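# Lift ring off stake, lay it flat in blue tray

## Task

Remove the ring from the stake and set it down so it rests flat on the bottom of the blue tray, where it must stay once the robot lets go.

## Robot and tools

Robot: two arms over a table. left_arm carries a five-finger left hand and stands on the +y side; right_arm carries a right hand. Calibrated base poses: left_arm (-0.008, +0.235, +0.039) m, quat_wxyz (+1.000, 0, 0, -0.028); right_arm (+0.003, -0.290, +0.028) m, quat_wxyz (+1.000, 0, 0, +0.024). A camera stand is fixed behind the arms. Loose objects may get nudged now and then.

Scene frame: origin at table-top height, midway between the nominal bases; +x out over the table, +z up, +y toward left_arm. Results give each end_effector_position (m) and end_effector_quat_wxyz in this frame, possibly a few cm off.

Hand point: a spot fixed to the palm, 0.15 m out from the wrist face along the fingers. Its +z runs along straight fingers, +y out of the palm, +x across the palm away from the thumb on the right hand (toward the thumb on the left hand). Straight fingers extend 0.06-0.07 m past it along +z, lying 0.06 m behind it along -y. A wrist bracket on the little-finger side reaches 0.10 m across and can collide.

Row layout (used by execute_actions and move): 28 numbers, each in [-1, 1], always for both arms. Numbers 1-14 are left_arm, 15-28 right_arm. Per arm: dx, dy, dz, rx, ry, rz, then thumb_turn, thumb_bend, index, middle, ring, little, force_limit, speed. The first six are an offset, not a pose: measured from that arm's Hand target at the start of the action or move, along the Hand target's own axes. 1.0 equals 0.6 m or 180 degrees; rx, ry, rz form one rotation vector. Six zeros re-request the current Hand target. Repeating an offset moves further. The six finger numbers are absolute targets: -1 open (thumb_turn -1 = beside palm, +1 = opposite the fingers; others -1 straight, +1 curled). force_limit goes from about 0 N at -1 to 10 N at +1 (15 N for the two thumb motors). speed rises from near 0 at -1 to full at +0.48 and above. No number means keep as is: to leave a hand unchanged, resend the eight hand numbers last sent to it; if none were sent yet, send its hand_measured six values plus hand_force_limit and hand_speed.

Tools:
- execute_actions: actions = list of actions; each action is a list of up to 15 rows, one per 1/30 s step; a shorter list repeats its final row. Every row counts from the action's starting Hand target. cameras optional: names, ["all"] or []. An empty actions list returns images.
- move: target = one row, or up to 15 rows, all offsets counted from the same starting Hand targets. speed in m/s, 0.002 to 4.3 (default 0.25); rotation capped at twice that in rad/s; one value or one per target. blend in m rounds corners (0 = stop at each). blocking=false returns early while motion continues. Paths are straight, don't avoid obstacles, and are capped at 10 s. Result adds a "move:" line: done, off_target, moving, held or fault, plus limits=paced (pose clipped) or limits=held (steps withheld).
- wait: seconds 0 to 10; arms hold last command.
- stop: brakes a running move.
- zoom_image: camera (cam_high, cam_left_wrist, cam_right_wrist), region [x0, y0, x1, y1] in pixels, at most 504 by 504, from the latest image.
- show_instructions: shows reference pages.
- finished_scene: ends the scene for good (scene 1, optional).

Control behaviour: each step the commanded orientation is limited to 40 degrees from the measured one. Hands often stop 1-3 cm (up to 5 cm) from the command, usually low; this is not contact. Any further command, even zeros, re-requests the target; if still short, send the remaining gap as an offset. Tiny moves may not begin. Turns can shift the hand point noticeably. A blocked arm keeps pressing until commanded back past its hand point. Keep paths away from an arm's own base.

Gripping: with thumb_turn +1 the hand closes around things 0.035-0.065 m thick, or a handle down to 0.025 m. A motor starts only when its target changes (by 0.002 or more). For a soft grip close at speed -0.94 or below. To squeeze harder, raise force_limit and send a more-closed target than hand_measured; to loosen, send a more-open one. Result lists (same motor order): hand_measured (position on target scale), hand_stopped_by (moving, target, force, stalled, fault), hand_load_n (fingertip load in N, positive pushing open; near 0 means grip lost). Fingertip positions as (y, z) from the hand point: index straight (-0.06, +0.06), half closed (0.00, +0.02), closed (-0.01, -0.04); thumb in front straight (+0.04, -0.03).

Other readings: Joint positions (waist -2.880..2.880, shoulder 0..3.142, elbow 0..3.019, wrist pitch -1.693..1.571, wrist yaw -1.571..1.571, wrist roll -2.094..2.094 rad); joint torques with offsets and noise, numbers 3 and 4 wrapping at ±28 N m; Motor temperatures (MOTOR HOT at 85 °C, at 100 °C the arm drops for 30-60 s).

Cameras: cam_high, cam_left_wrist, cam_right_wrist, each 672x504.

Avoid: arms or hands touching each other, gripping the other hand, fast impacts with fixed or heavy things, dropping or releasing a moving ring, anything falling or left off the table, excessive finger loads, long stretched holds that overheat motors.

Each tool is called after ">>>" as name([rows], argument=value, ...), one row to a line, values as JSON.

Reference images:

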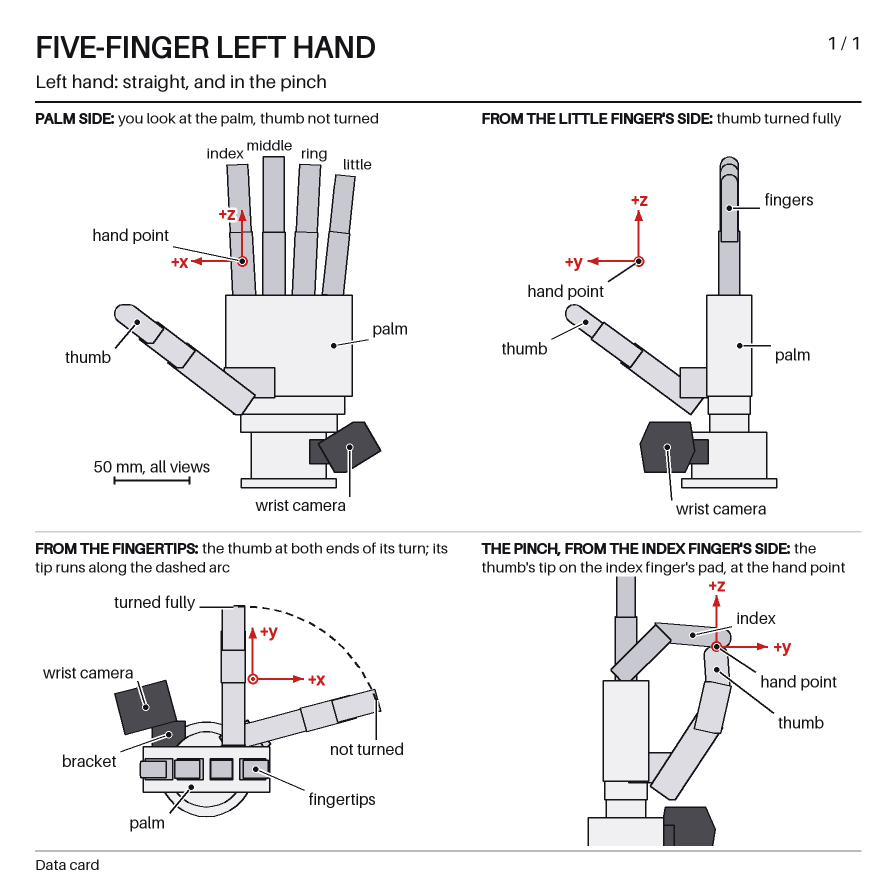

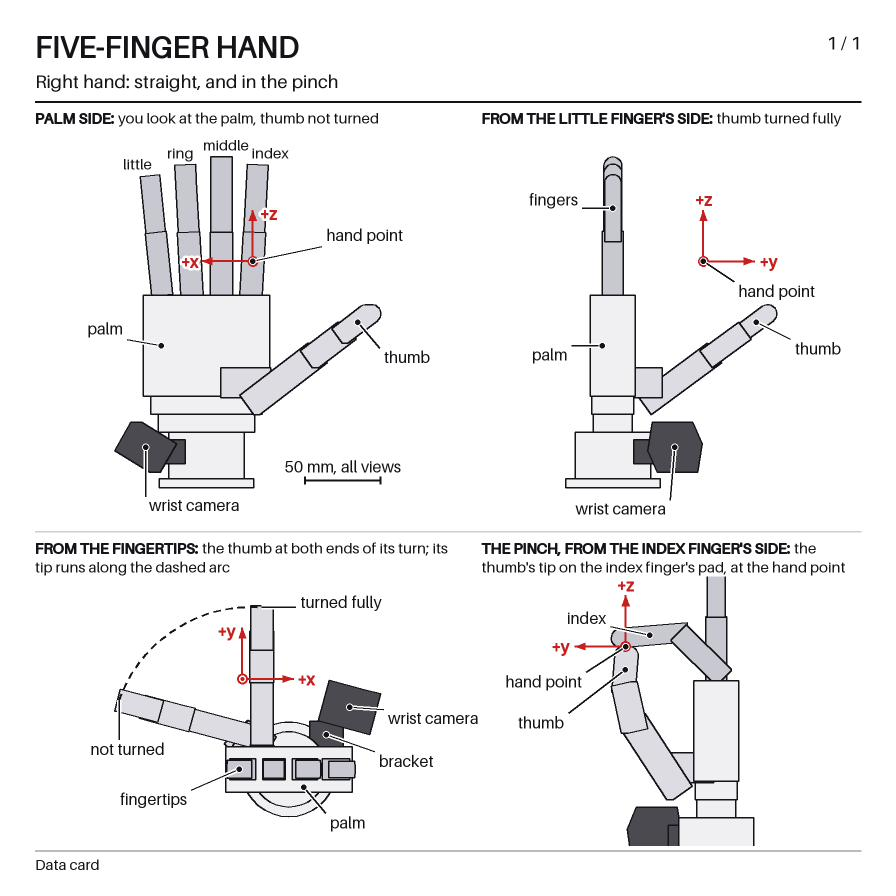

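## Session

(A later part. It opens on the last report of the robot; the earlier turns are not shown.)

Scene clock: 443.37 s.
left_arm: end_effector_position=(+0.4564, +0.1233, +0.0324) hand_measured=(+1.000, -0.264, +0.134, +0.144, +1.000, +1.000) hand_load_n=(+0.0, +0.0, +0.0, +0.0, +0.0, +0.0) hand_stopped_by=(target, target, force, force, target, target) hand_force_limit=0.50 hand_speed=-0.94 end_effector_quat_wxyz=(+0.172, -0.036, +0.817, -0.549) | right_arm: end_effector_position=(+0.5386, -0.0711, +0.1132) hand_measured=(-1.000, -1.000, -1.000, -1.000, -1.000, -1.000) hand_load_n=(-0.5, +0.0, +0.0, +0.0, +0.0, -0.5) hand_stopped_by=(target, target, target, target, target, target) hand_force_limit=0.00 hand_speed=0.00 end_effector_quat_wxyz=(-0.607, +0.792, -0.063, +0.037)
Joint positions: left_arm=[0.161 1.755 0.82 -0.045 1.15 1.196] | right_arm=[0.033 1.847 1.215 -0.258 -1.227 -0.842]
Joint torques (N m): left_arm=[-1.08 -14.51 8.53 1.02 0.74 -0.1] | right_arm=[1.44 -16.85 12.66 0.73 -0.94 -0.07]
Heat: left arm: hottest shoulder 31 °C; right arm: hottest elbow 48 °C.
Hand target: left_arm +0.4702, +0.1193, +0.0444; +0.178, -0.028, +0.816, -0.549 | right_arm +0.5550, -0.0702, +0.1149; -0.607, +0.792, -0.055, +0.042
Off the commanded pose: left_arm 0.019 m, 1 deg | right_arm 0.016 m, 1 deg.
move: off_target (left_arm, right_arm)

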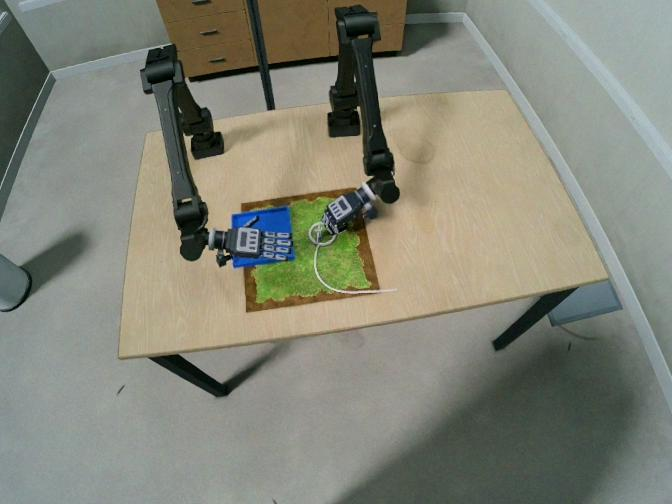

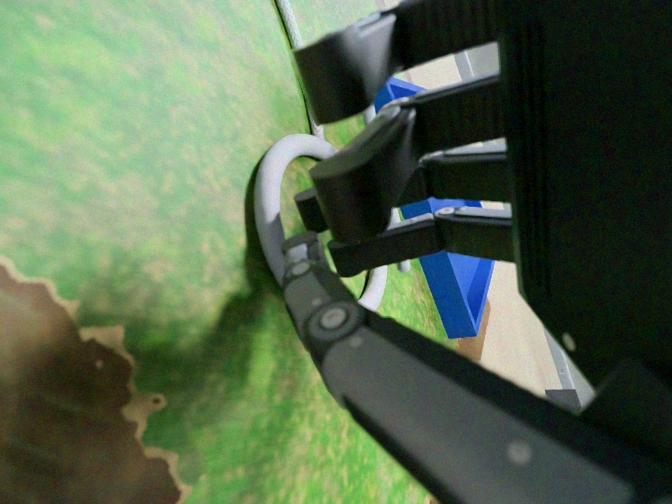

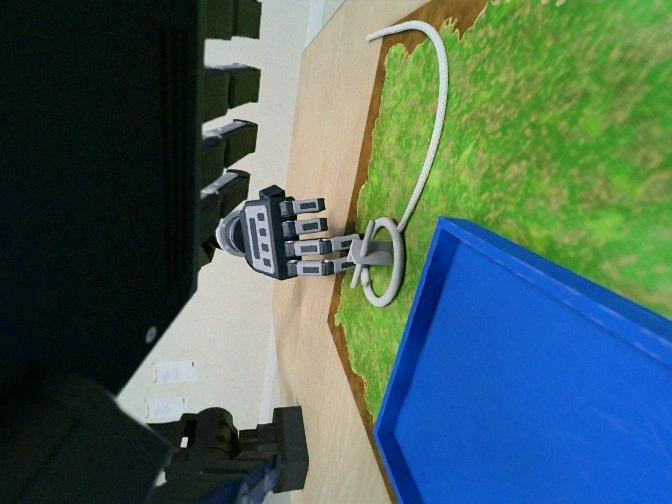

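>>> move([
  [0.0,0.0,0.0,0,0,0,1,-0.28,0.06,0.05,1,1,0.2,-0.6,0,0,0,0,0,0,-1,-1,-1,-1,-1,-1,0,0],
  [0.0436,0.0393,-0.0088,0,0,0,1,-0.28,0.06,0.05,1,1,0.2,-0.6,0,0,0,0,0,0,-1,-1,-1,-1,-1,-1,0,0],
], speed=0.05, cameras=["cam_left_wrist","cam_high"])

>>> zoom_image(camera="cam_left_wrist", region=[220, 90, 420, 310])

>>> zoom_image(camera="cam_high", region=[305, 215, 345, 245])

Scene clock: 449.40 s.
left_arm: end_effector_position=(+0.4507, +0.1222, +0.0282) hand_measured=(+1.000, -0.280, +0.060, +0.050, +1.000, +1.000) hand_load_n=(+0.0, +0.0, +0.0, +0.0, +0.0, +0.0) hand_stopped_by=(target, target, target, target, target, target) hand_force_limit=0.20 hand_speed=-0.60 end_effector_quat_wxyz=(+0.179, -0.024, +0.816, -0.550) | right_arm: end_effector_position=(+0.5386, -0.0711, +0.1132) hand_measured=(-1.000, -1.000, -1.000, -1.000, -1.000, -1.000) hand_load_n=(-0.5, +0.0, +0.0, +0.0, +0.0, +0.0) hand_stopped_by=(target, target, target, target, target, target) hand_force_limit=0.00 hand_speed=0.00 end_effector_quat_wxyz=(-0.607, +0.792, -0.063, +0.037)
Joint positions: left_arm=[0.161 1.755 0.796 -0.018 1.159 1.22] | right_arm=[0.033 1.847 1.215 -0.258 -1.227 -0.842]
Joint torques (N m): left_arm=[0.62 -12.16 4.88 1.8 0.96 0.16] | right_arm=[1.49 -16.32 12.53 0.9 -0.91 0]
Heat: left arm: hottest shoulder 31 °C; right arm: hottest elbow 48 °C.
Hand target: left_arm +0.4474, +0.1270, +0.0180; +0.178, -0.028, +0.816, -0.549 | right_arm +0.5550, -0.0702, +0.1149; -0.607, +0.792, -0.055, +0.042
Off the commanded pose: left_arm 0.012 m, 1 deg | right_arm 0.016 m, 1 deg.
move: off_target (left_arm, right_arm)
Images, in order (width x height): cam_high 672x504, cam_left_wrist 672x504.

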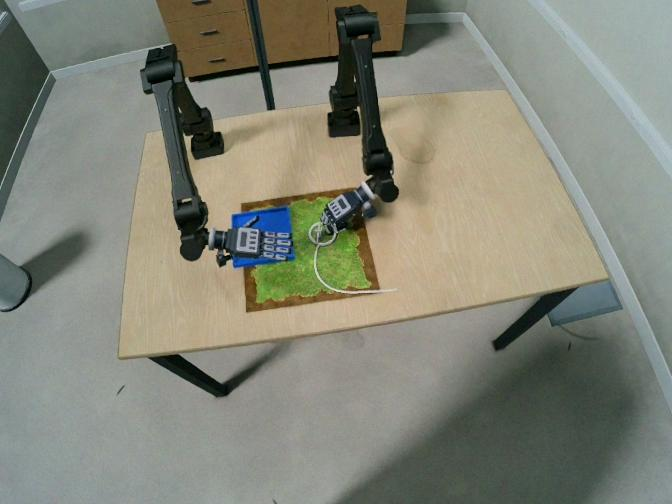

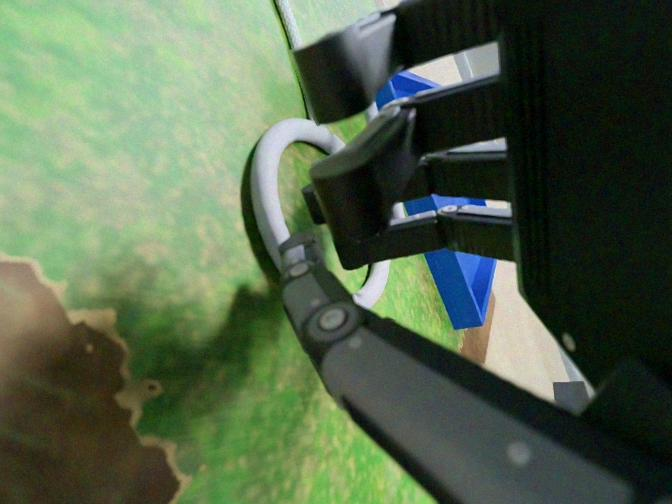

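Scaled by 2.291 from the camera's 672x504 image, which has a finer 960x720 frame.

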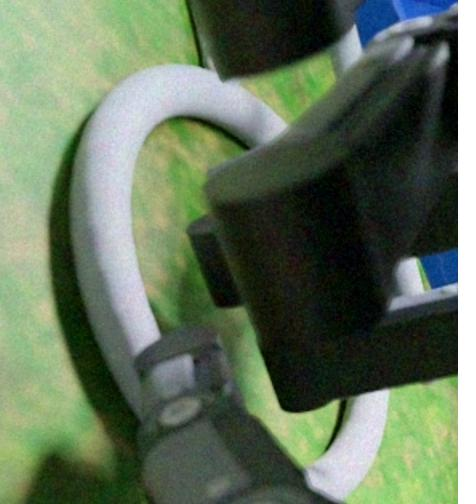

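Scaled by 12.600 from the camera's 672x504 image, which has a finer 960x720 frame.

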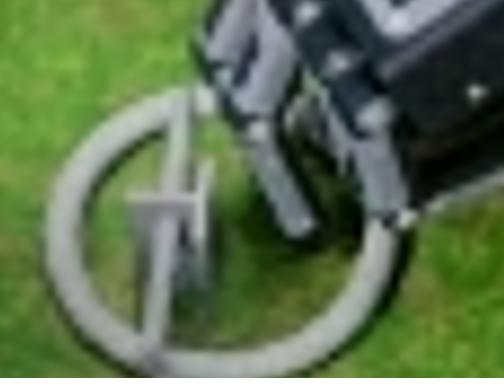

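>>> move(target=[-0.0011,0.0294,-0.0091,0,0,0,1,-0.28,0.06,0.05,1,1,0.2,-0.6,0,0,0,0,0,0,-1,-1,-1,-1,-1,-1,0,0], speed=0.05, cameras=["cam_left_wrist","cam_high"])

>>> zoom_image(camera="cam_left_wrist", region=[220, 90, 420, 310])

>>> zoom_image(camera="cam_high", region=[305, 215, 345, 245])

Scene clock: 451.00 s.
left_arm: end_effector_position=(+0.4499, +0.1313, +0.0183) hand_measured=(+1.000, -0.280, +0.060, +0.050, +1.000, +1.000) hand_load_n=(+0.0, +0.0, +1.0, +0.0, +0.0, +0.0) hand_stopped_by=(target, target, target, target, target, target) hand_force_limit=0.20 hand_speed=-0.60 end_effector_quat_wxyz=(+0.184, -0.017, +0.812, -0.553) | right_arm: end_effector_position=(+0.5386, -0.0711, +0.1132) hand_measured=(-1.000, -1.000, -1.000, -1.000, -1.000, -1.000) hand_load_n=(-0.5, +0.0, +0.0, +0.0, +0.0, +0.0) hand_stopped_by=(target, target, target, target, target, target) hand_force_limit=0.00 hand_speed=0.00 end_effector_quat_wxyz=(-0.607, +0.792, -0.063, +0.037)
Joint positions: left_arm=[0.186 1.784 0.796 -0.023 1.183 1.276] | right_arm=[0.033 1.847 1.215 -0.258 -1.227 -0.842]
Joint torques (N m): left_arm=[0.97 -10.99 5.89 0.76 0.53 0.15] | right_arm=[1.32 -16.09 12.64 0.9 -0.95 -0.07]
Heat: left arm: hottest shoulder 31 °C; right arm: hottest elbow 48 °C.
Hand target: left_arm +0.4489, +0.1391, +0.0040; +0.178, -0.028, +0.816, -0.549 | right_arm +0.5550, -0.0702, +0.1149; -0.607, +0.792, -0.055, +0.042
Off the commanded pose: left_arm 0.016 m, 2 deg | right_arm 0.016 m, 1 deg.
move: off_target (left_arm, right_arm)
Images, in order (width x height): cam_high 672x504, cam_left_wrist 672x504.

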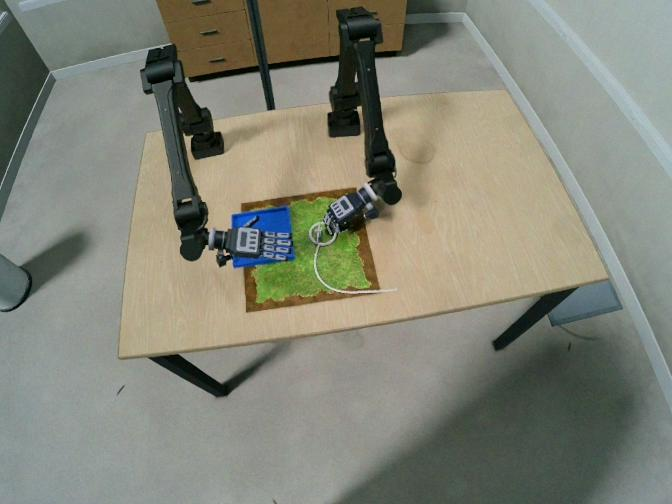

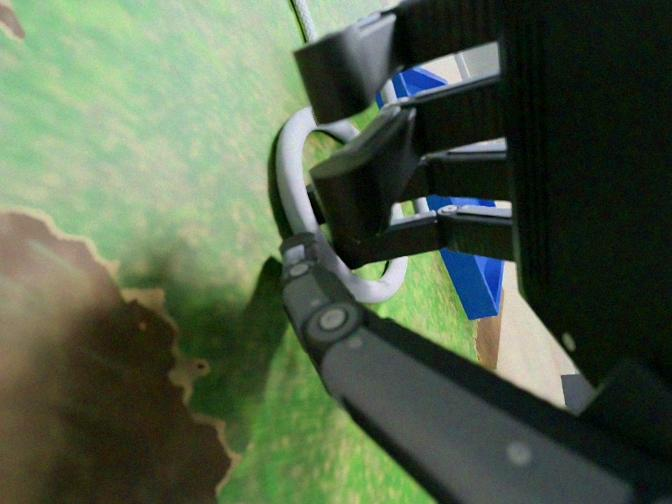

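Scaled by 2.291 from the camera's 672x504 image, which has a finer 960x720 frame.

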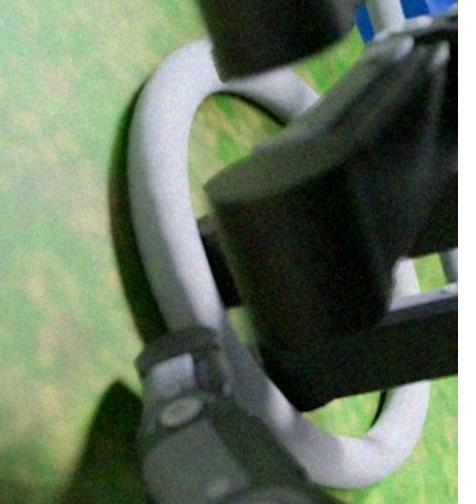

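Scaled by 12.600 from the camera's 672x504 image, which has a finer 960x720 frame.

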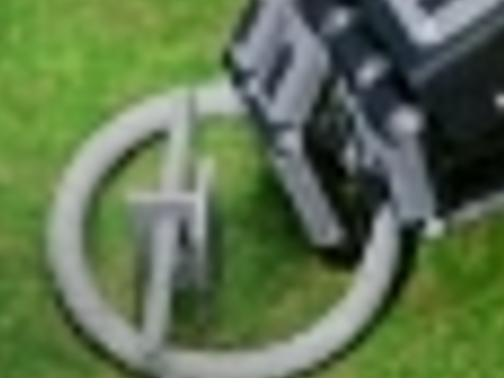

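>>> move([
  [0.0,0.0,0.0,0,0,0,1,-0.28,0.09,0.08,1,1,0.2,-0.8,0,0,0,0,0,0,-1,-1,-1,-1,-1,-1,0,0],
  [0.0151,0.0066,0.0252,0,0,0,1,-0.28,0.09,0.08,1,1,0.2,-0.8,0,0,0,0,0,0,-1,-1,-1,-1,-1,-1,0,0],
], speed=0.05, cameras=["cam_left_wrist","cam_high"])

>>> zoom_image(camera="cam_left_wrist", region=[220, 90, 420, 310])

>>> zoom_image(camera="cam_high", region=[305, 215, 345, 245])

Scene clock: 453.43 s.
left_arm: end_effector_position=(+0.4551, +0.1299, +0.0175) hand_measured=(+1.000, -0.280, +0.090, +0.080, +1.000, +1.000) hand_load_n=(+0.0, +0.0, -1.5, +0.5, +0.0, +0.0) hand_stopped_by=(target, target, target, target, target, target) hand_force_limit=0.20 hand_speed=-0.80 end_effector_quat_wxyz=(+0.195, -0.018, +0.809, -0.554) | right_arm: end_effector_position=(+0.5386, -0.0711, +0.1132) hand_measured=(-1.000, -1.000, -1.000, -1.000, -1.000, -1.000) hand_load_n=(+0.0, -0.5, +0.0, +0.0, +0.0, +0.0) hand_stopped_by=(target, target, target, target, target, target) hand_force_limit=0.00 hand_speed=0.00 end_effector_quat_wxyz=(-0.607, +0.792, -0.063, +0.037)
Joint positions: left_arm=[0.182 1.791 0.785 0.058 1.178 1.226] | right_arm=[0.033 1.847 1.215 -0.258 -1.227 -0.842]
Joint torques (N m): left_arm=[-0.97 -10.29 4.48 1.91 -0.06 0.05] | right_arm=[1.9 -17.08 12.7 0.95 -0.94 -0.04]
Heat: left arm: hottest shoulder 31 °C; right arm: hottest elbow 48 °C.
Hand target: left_arm +0.4458, +0.1251, -0.0071; +0.178, -0.029, +0.816, -0.549 | right_arm +0.5550, -0.0702, +0.1149; -0.607, +0.792, -0.055, +0.042
Off the commanded pose: left_arm 0.027 m, 3 deg | right_arm 0.016 m, 1 deg.
move: off_target (left_arm, right_arm)
Images, in order (width x height): cam_high 672x504, cam_left_wrist 672x504.

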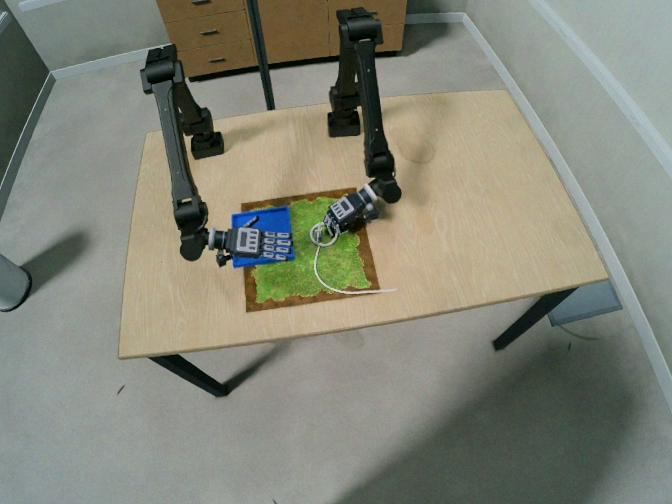

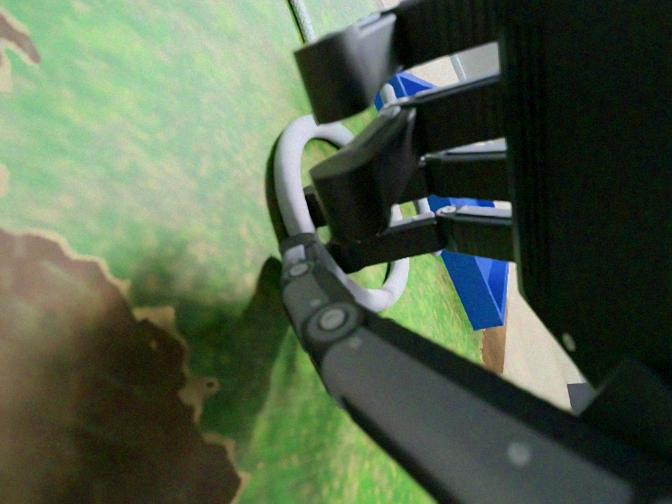

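Scaled by 2.291 from the camera's 672x504 image, which has a finer 960x720 frame.

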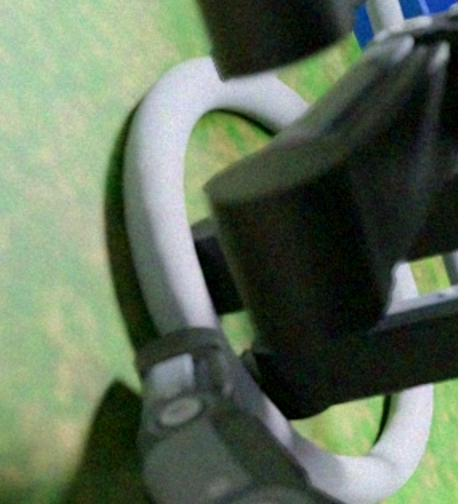

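Scaled by 12.600 from the camera's 672x504 image, which has a finer 960x720 frame.

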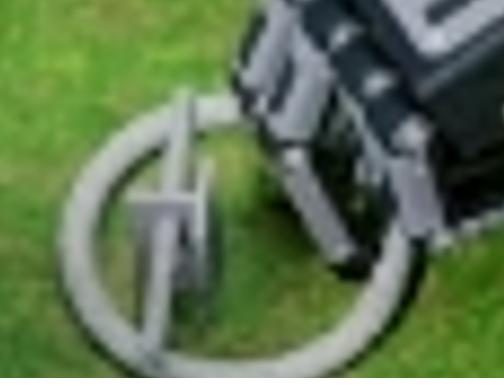

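>>> move(target=[0.0043,0.0151,0.0056,0,0,0,1,-0.27,0.3,0.3,1,1,-0.6,-0.93,0,0,0,0,0,0,-1,-1,-1,-1,-1,-1,0,0], speed=0.05, cameras=[])

Scene clock: 454.73 s.
left_arm: end_effector_position=(+0.4569, +0.1277, +0.0166) hand_measured=(+1.000, -0.272, +0.128, +0.118, +1.000, +1.000) hand_load_n=(+0.0, +2.5, +2.0, +2.5, +0.0, +0.0) hand_stopped_by=(target, force, force, force, target, target) hand_force_limit=-0.60 hand_speed=-0.93 end_effector_quat_wxyz=(+0.198, -0.014, +0.806, -0.557) | right_arm: end_effector_position=(+0.5386, -0.0711, +0.1132) hand_measured=(-1.000, -1.000, -1.000, -1.000, -1.000, -1.000) hand_load_n=(-0.5, +0.0, +0.0, +0.0, +0.0, +0.0) hand_stopped_by=(target, target, target, target, target, target) hand_force_limit=0.00 hand_speed=0.00 end_effector_quat_wxyz=(-0.607, +0.792, -0.063, +0.037)
Joint positions: left_arm=[0.179 1.801 0.785 0.085 1.188 1.218] | right_arm=[0.033 1.847 1.215 -0.258 -1.227 -0.842]
Joint torques (N m): left_arm=[-0.73 -9.11 4.26 1.96 -0.45 0.14] | right_arm=[1.55 -17.03 12.74 0.99 -0.92 -0.01]
Heat: left arm: hottest shoulder 31 °C; right arm: hottest elbow 48 °C.
Hand target: left_arm +0.4459, +0.1251, -0.0170; +0.178, -0.028, +0.816, -0.549 | right_arm +0.5550, -0.0702, +0.1149; -0.607, +0.792, -0.055, +0.042
Off the commanded pose: left_arm 0.036 m, 3 deg | right_arm 0.016 m, 1 deg.
move: off_target (left_arm, right_arm)
No camera images: "cameras" was empty.

>>> move(target=[0.0061,0.0211,0.0078,0,0,0,1,-0.27,0.3,0.3,1,1,-0.6,-0.93,0,0,0,0,0,0,-1,-1,-1,-1,-1,-1,0,0], speed=0.05, cameras=["cam_left_wrist","cam_high"])

>>> zoom_image(camera="cam_left_wrist", region=[220, 90, 420, 310])

Scene clock: 456.27 s.
left_arm: end_effector_position=(+0.4593, +0.1261, +0.0155) hand_measured=(+1.000, -0.272, +0.128, +0.118, +1.000, +1.000) hand_load_n=(+0.0, +1.5, +0.5, +2.5, +0.0, +0.0) hand_stopped_by=(target, force, force, force, target, target) hand_force_limit=-0.60 hand_speed=-0.93 end_effector_quat_wxyz=(+0.204, -0.006, +0.801, -0.563) | right_arm: end_effector_position=(+0.5386, -0.0711, +0.1132) hand_measured=(-1.000, -1.000, -1.000, -1.000, -1.000, -1.000) hand_load_n=(+0.0, +0.0, +0.0, +0.0, +0.0, +0.0) hand_stopped_by=(target, target, target, target, target, target) hand_force_limit=0.00 hand_speed=0.00 end_effector_quat_wxyz=(-0.607, +0.792, -0.063, +0.037)
Joint positions: left_arm=[0.179 1.814 0.784 0.121 1.203 1.214] | right_arm=[0.033 1.847 1.215 -0.258 -1.227 -0.842]
Joint torques (N m): left_arm=[-1.14 -7.65 3.92 1.77 -1.16 0.22] | right_arm=[0.97 -16.62 12.66 1.03 -0.96 0.03]
Heat: left arm: hottest shoulder 31 °C; right arm: hottest elbow 48 °C.
Hand target: left_arm +0.4460, +0.1251, -0.0310; +0.178, -0.028, +0.816, -0.548 | right_arm +0.5550, -0.0702, +0.1149; -0.607, +0.792, -0.055, +0.042
Off the commanded pose: left_arm 0.048 m, 5 deg | right_arm 0.016 m, 1 deg.
move: off_target (left_arm, right_arm)
Images, in order (width x height): cam_high 672x504, cam_left_wrist 672x504.

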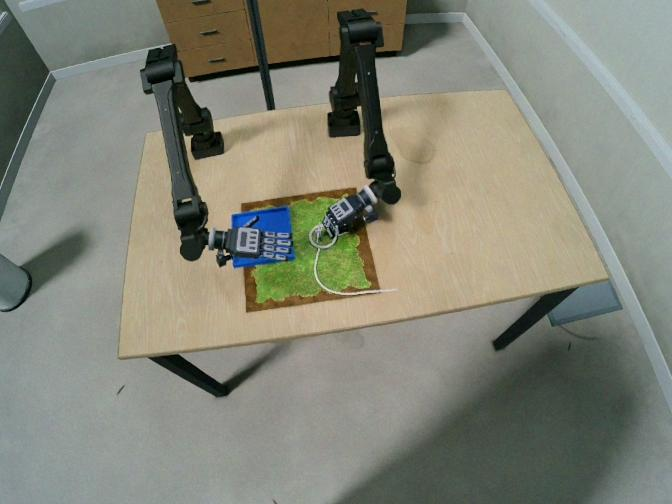

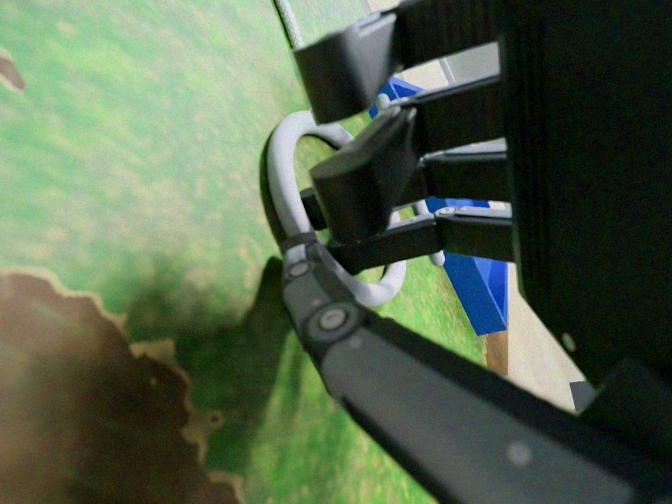

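Scaled by 2.291 from the camera's 672x504 image, which has a finer 960x720 frame.

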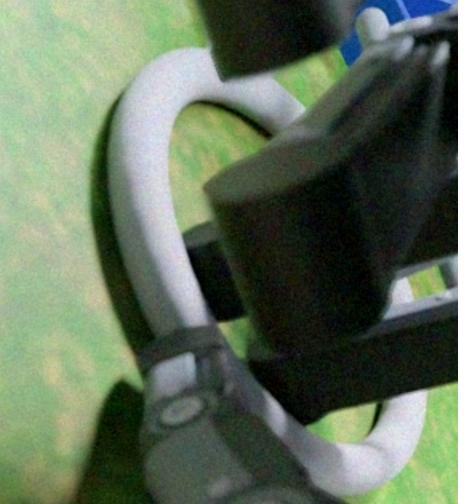

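>>> move(target=[0,0,0,0,0,0,1,-0.27,0.45,0.45,1,1,0.5,-0.93,0,0,0,0,0,0,-1,-1,-1,-1,-1,-1,0,0], speed=0.05, cameras=["cam_high"])

>>> zoom_image(camera="cam_high", region=[305, 215, 345, 245])

Scene clock: 457.13 s.
left_arm: end_effector_position=(+0.4599, +0.1262, +0.0157) hand_measured=(+1.000, -0.272, +0.144, +0.148, +1.000, +1.000) hand_load_n=(+1.5, +5.0, +8.0, +7.5, +0.0, +0.0) hand_stopped_by=(target, force, force, force, target, target) hand_force_limit=0.50 hand_speed=-0.93 end_effector_quat_wxyz=(+0.205, -0.005, +0.801, -0.563) | right_arm: end_effector_position=(+0.5386, -0.0711, +0.1132) hand_measured=(-1.000, -1.000, -1.000, -1.000, -1.000, -1.000) hand_load_n=(+0.0, +0.0, +0.0, +0.0, +0.0, +0.0) hand_stopped_by=(target, target, target, target, target, target) hand_force_limit=0.00 hand_speed=0.00 end_effector_quat_wxyz=(-0.607, +0.792, -0.063, +0.037)
Joint positions: left_arm=[0.179 1.814 0.784 0.125 1.203 1.214] | right_arm=[0.033 1.847 1.215 -0.258 -1.227 -0.842]
Joint torques (N m): left_arm=[-0.73 -7.77 3.89 1.66 -1.17 0.21] | right_arm=[1.26 -16.15 12.63 0.95 -0.95 -0.02]
Heat: left arm: hottest shoulder 31 °C; right arm: hottest elbow 48 °C.
Hand target: left_arm +0.4459, +0.1251, -0.0310; +0.178, -0.028, +0.816, -0.549 | right_arm +0.5550, -0.0702, +0.1149; -0.607, +0.792, -0.055, +0.042
Off the commanded pose: left_arm 0.049 m, 5 deg | right_arm 0.016 m, 1 deg.
move: off_target (left_arm, right_arm)
Images, in order (width x height): cam_high 672x504.

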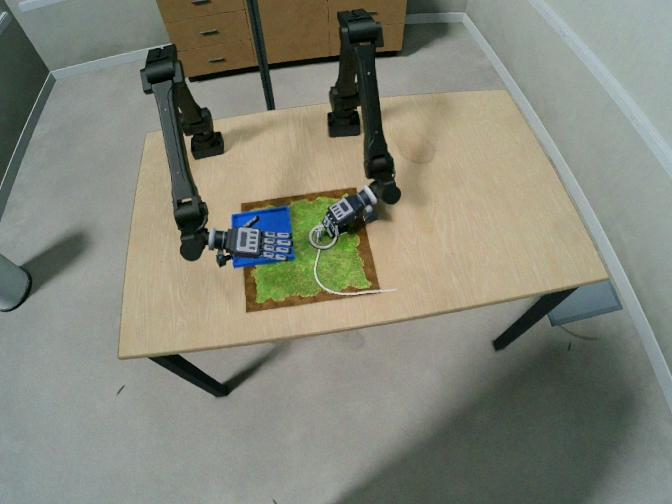

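Scaled by 12.600 from the camera's 672x504 image, which has a finer 960x720 frame.

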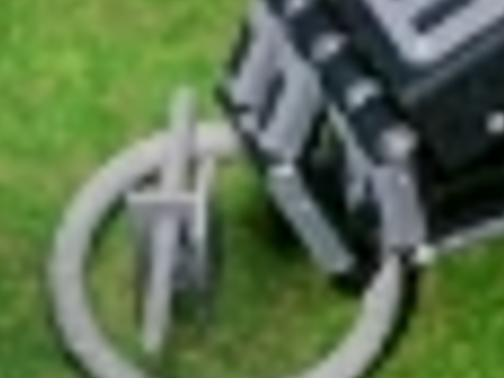

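>>> move(target=[-0.0598,-0.0878,-0.0192,0,0,0,1,-0.27,0.45,0.45,1,1,0.5,-0.93,0,0,0,0,0,0,-1,-1,-1,-1,-1,-1,0,0], speed=0.04, cameras=["cam_left_wrist","cam_high","cam_right_wrist"])

>>> zoom_image(camera="cam_left_wrist", region=[220, 90, 420, 310])

>>> zoom_image(camera="cam_right_wrist", region=[330, 200, 420, 310])

Scene clock: 460.03 s.
left_arm: end_effector_position=(+0.4580, +0.1268, +0.0217) hand_measured=(+1.000, -0.272, +0.146, +0.148, +1.000, +1.000) hand_load_n=(+0.0, +1.0, +1.5, +0.0, +0.0, +0.0) hand_stopped_by=(target, force, force, force, target, target) hand_force_limit=0.50 hand_speed=-0.93 end_effector_quat_wxyz=(+0.177, -0.032, +0.816, -0.549) | right_arm: end_effector_position=(+0.5386, -0.0711, +0.1132) hand_measured=(-1.000, -1.000, -1.000, -1.000, -1.000, -1.000) hand_load_n=(-0.5, +0.0, +0.0, +0.0, +0.0, +0.0) hand_stopped_by=(target, target, target, target, target, target) hand_force_limit=0.00 hand_speed=0.00 end_effector_quat_wxyz=(-0.607, +0.792, -0.063, +0.037)
Joint positions: left_arm=[0.169 1.784 0.818 -0.018 1.156 1.215] | right_arm=[0.033 1.847 1.215 -0.258 -1.227 -0.842]
Joint torques (N m): left_arm=[-1.2 -14.27 7.79 0.88 0.7 -0.12] | right_arm=[0.73 -16.91 12.64 1.02 -0.94 -0.01]
Heat: left arm: hottest shoulder 31 °C; right arm: hottest elbow 48 °C.
Hand target: left_arm +0.4679, +0.1231, +0.0299; +0.178, -0.028, +0.816, -0.549 | right_arm +0.5550, -0.0702, +0.1149; -0.607, +0.792, -0.055, +0.042
Off the commanded pose: left_arm 0.013 m, 0 deg | right_arm 0.016 m, 1 deg.
move: off_target (left_arm, right_arm)

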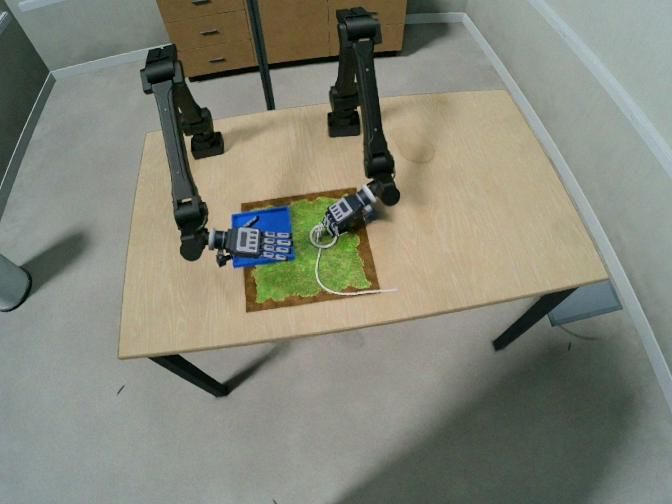

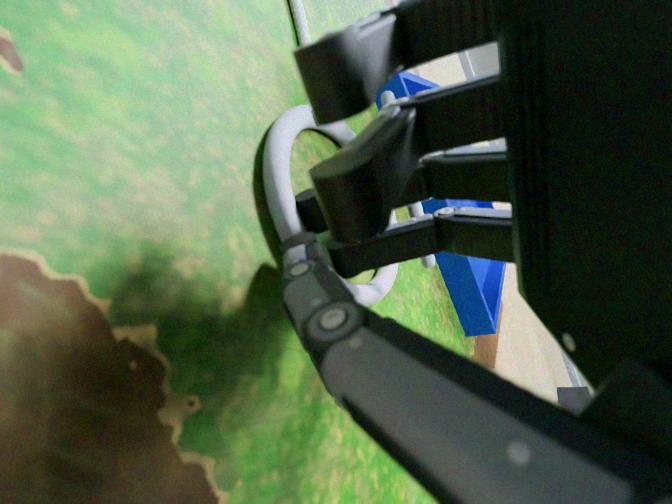

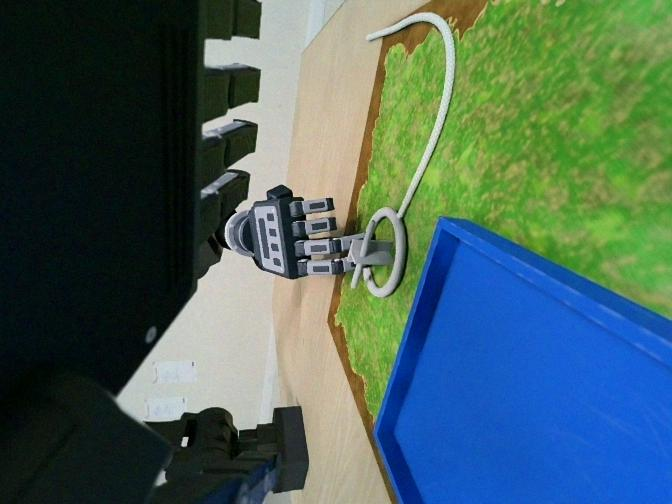

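Scaled by 2.291 from the camera's 672x504 image, which has a finer 960x720 frame.

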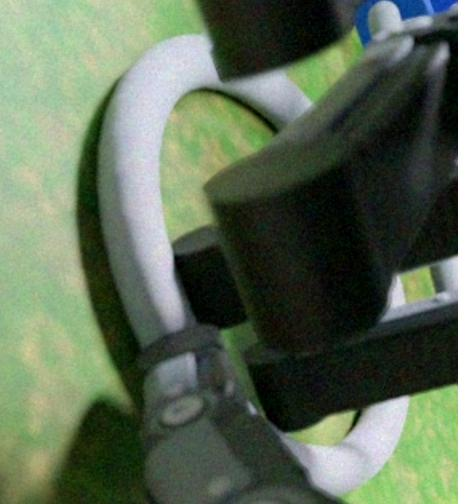

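Scaled by 4.582 from the camera's 672x504 image, which has a finer 960x720 frame.

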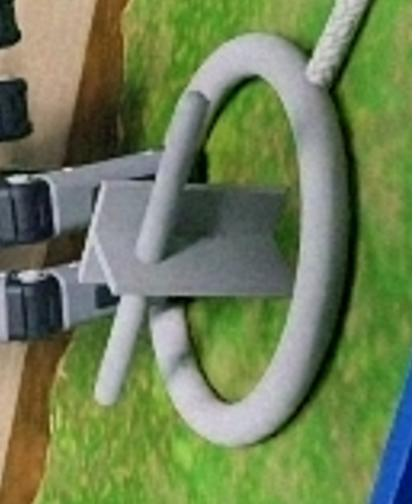

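>>> zoom_image(camera="cam_high", region=[305, 215, 345, 245])

Scaled by 12.600 from the camera's 672x504 image, which has a finer 960x720 frame.

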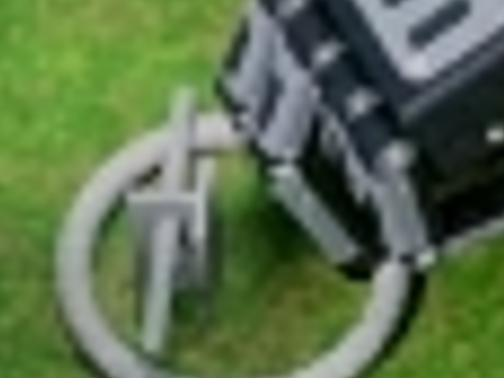

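>>> move([
  [0,0,0,0,0,0,1,-0.28,0.05,0.04,1,1,0.2,-0.6,0,0,0,0,0,0,-1,-1,-1,-1,-1,-1,0,0],
  [0.0173,0.0498,-0.0094,0,0,0,1,-0.28,0.05,0.04,1,1,0.2,-0.6,0,0,0,0,0,0,-1,-1,-1,-1,-1,-1,0,0],
], speed=0.05, cameras=["cam_left_wrist","cam_high"])

>>> zoom_image(camera="cam_left_wrist", region=[220, 90, 420, 310])

>>> zoom_image(camera="cam_high", region=[305, 215, 345, 245])

Scene clock: 471.43 s.
left_arm: end_effector_position=(+0.4565, +0.1285, +0.0181) hand_measured=(+1.000, -0.280, +0.050, +0.040, +1.000, +1.000) hand_load_n=(+0.0, +0.0, +0.5, +0.0, +0.0, +0.0) hand_stopped_by=(target, target, target, target, target, target) hand_force_limit=0.20 hand_speed=-0.60 end_effector_quat_wxyz=(+0.180, -0.020, +0.812, -0.555) | right_arm: end_effector_position=(+0.5386, -0.0711, +0.1132) hand_measured=(-1.000, -1.000, -1.000, -1.000, -1.000, -1.000) hand_load_n=(+0.0, +0.0, +0.0, +0.0, +0.0, +0.0) hand_stopped_by=(target, target, target, target, target, target) hand_force_limit=0.00 hand_speed=0.00 end_effector_quat_wxyz=(-0.607, +0.792, -0.063, +0.037)
Joint positions: left_arm=[0.178 1.799 0.818 -0.022 1.183 1.255] | right_arm=[0.033 1.847 1.215 -0.258 -1.227 -0.842]
Joint torques (N m): left_arm=[0.79 -10.93 6.69 1.02 0.36 0.22] | right_arm=[1.49 -16.85 12.51 0.87 -0.97 -0.07]
Heat: left arm: hottest shoulder 31 °C; right arm: hottest elbow 48 °C.
Hand target: left_arm +0.4608, +0.1374, +0.0021; +0.178, -0.028, +0.816, -0.549 | right_arm +0.5550, -0.0702, +0.1149; -0.607, +0.792, -0.055, +0.042
Off the commanded pose: left_arm 0.019 m, 1 deg | right_arm 0.016 m, 1 deg.
move: off_target (left_arm, right_arm)
Images, in order (width x height): cam_high 672x504, cam_left_wrist 672x504.

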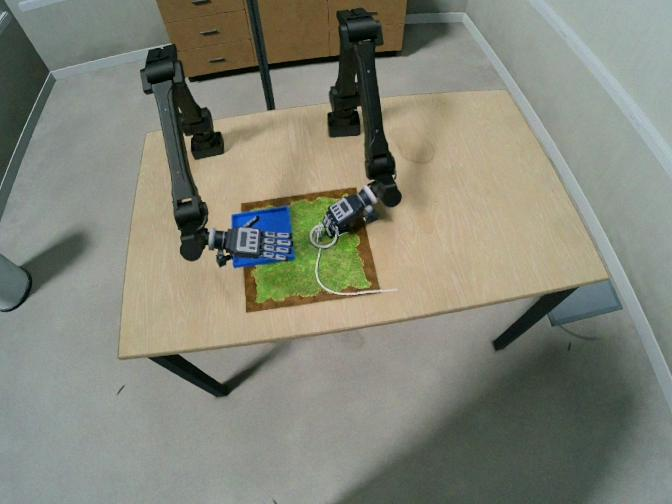

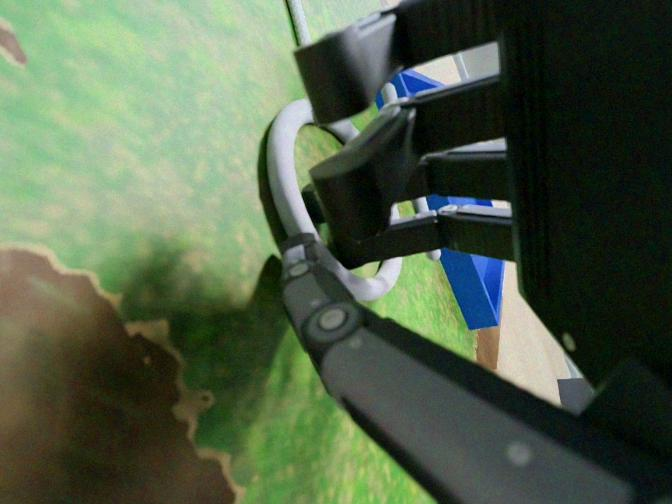

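Scaled by 2.291 from the camera's 672x504 image, which has a finer 960x720 frame.

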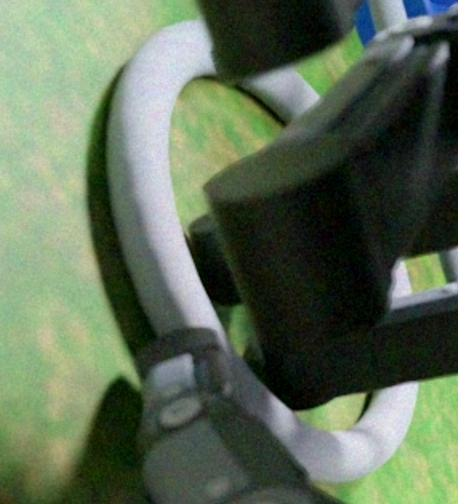

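Scaled by 12.600 from the camera's 672x504 image, which has a finer 960x720 frame.

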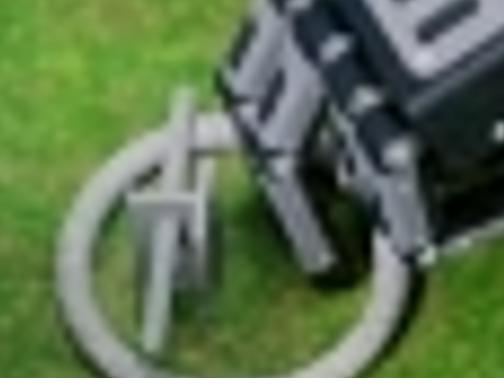

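>>> move([
  [0,0,0,0,0,0,1,-0.27,0.09,0.08,1,1,0.2,-0.8,0,0,0,0,0,0,-1,-1,-1,-1,-1,-1,0,0],
  [0.0178,0.0156,0.0134,0,0,0,1,-0.27,0.09,0.08,1,1,0.2,-0.8,0,0,0,0,0,0,-1,-1,-1,-1,-1,-1,0,0],
], speed=0.05, cameras=["cam_left_wrist","cam_high"])

>>> zoom_image(camera="cam_left_wrist", region=[220, 90, 420, 310])

>>> zoom_image(camera="cam_high", region=[305, 215, 345, 245])

Scene clock: 473.83 s.
left_arm: end_effector_position=(+0.4630, +0.1283, +0.0173) hand_measured=(+1.000, -0.270, +0.090, +0.080, +1.000, +1.000) hand_load_n=(+0.5, +0.0, -1.0, +0.5, +0.0, +0.0) hand_stopped_by=(target, target, target, target, target, target) hand_force_limit=0.20 hand_speed=-0.80 end_effector_quat_wxyz=(+0.192, -0.013, +0.808, -0.557) | right_arm: end_effector_position=(+0.5386, -0.0711, +0.1132) hand_measured=(-1.000, -1.000, -1.000, -1.000, -1.000, -1.000) hand_load_n=(+0.0, +0.0, +0.0, +0.0, -0.5, +0.0) hand_stopped_by=(target, target, target, target, target, target) hand_force_limit=0.00 hand_speed=0.00 end_effector_quat_wxyz=(-0.607, +0.792, -0.063, +0.037)
Joint positions: left_arm=[0.178 1.811 0.818 0.03 1.189 1.243] | right_arm=[0.033 1.847 1.215 -0.258 -1.227 -0.842]
Joint torques (N m): left_arm=[0.09 -10.11 4.42 1.94 -0.24 0.11] | right_arm=[2.08 -16.79 12.52 0.98 -0.96 -0.02]
Heat: left arm: hottest shoulder 31 °C; right arm: hottest elbow 48 °C.
Hand target: left_arm +0.4548, +0.1314, -0.0118; +0.178, -0.028, +0.816, -0.549 | right_arm +0.5550, -0.0702, +0.1149; -0.607, +0.792, -0.055, +0.042
Off the commanded pose: left_arm 0.030 m, 3 deg | right_arm 0.016 m, 1 deg.
move: off_target (left_arm, right_arm)
Images, in order (width x height): cam_high 672x504, cam_left_wrist 672x504.

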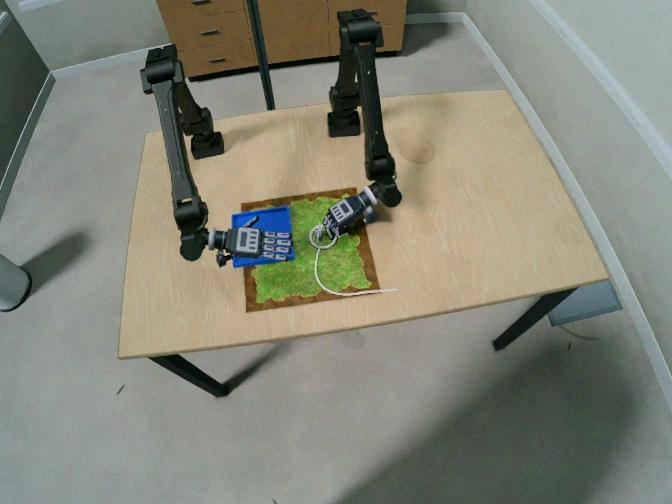

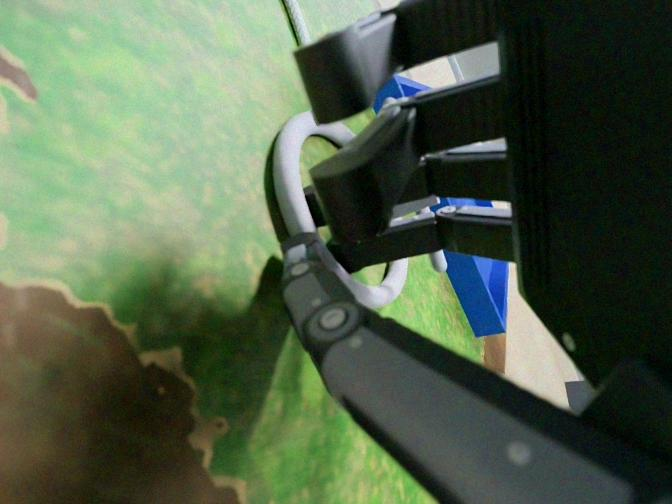

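Scaled by 2.291 from the camera's 672x504 image, which has a finer 960x720 frame.

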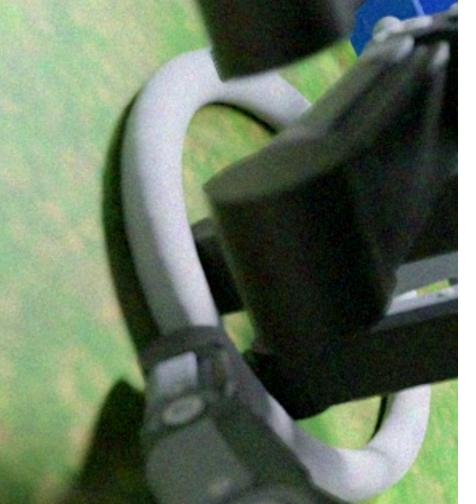

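Scaled by 12.600 from the camera's 672x504 image, which has a finer 960x720 frame.

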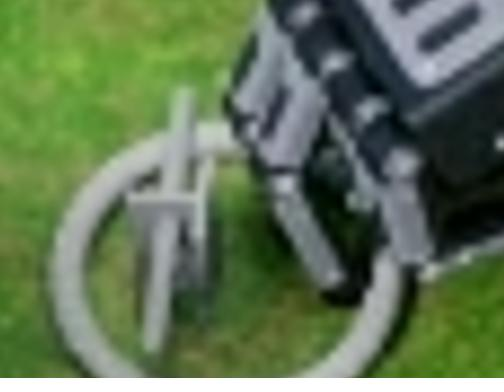

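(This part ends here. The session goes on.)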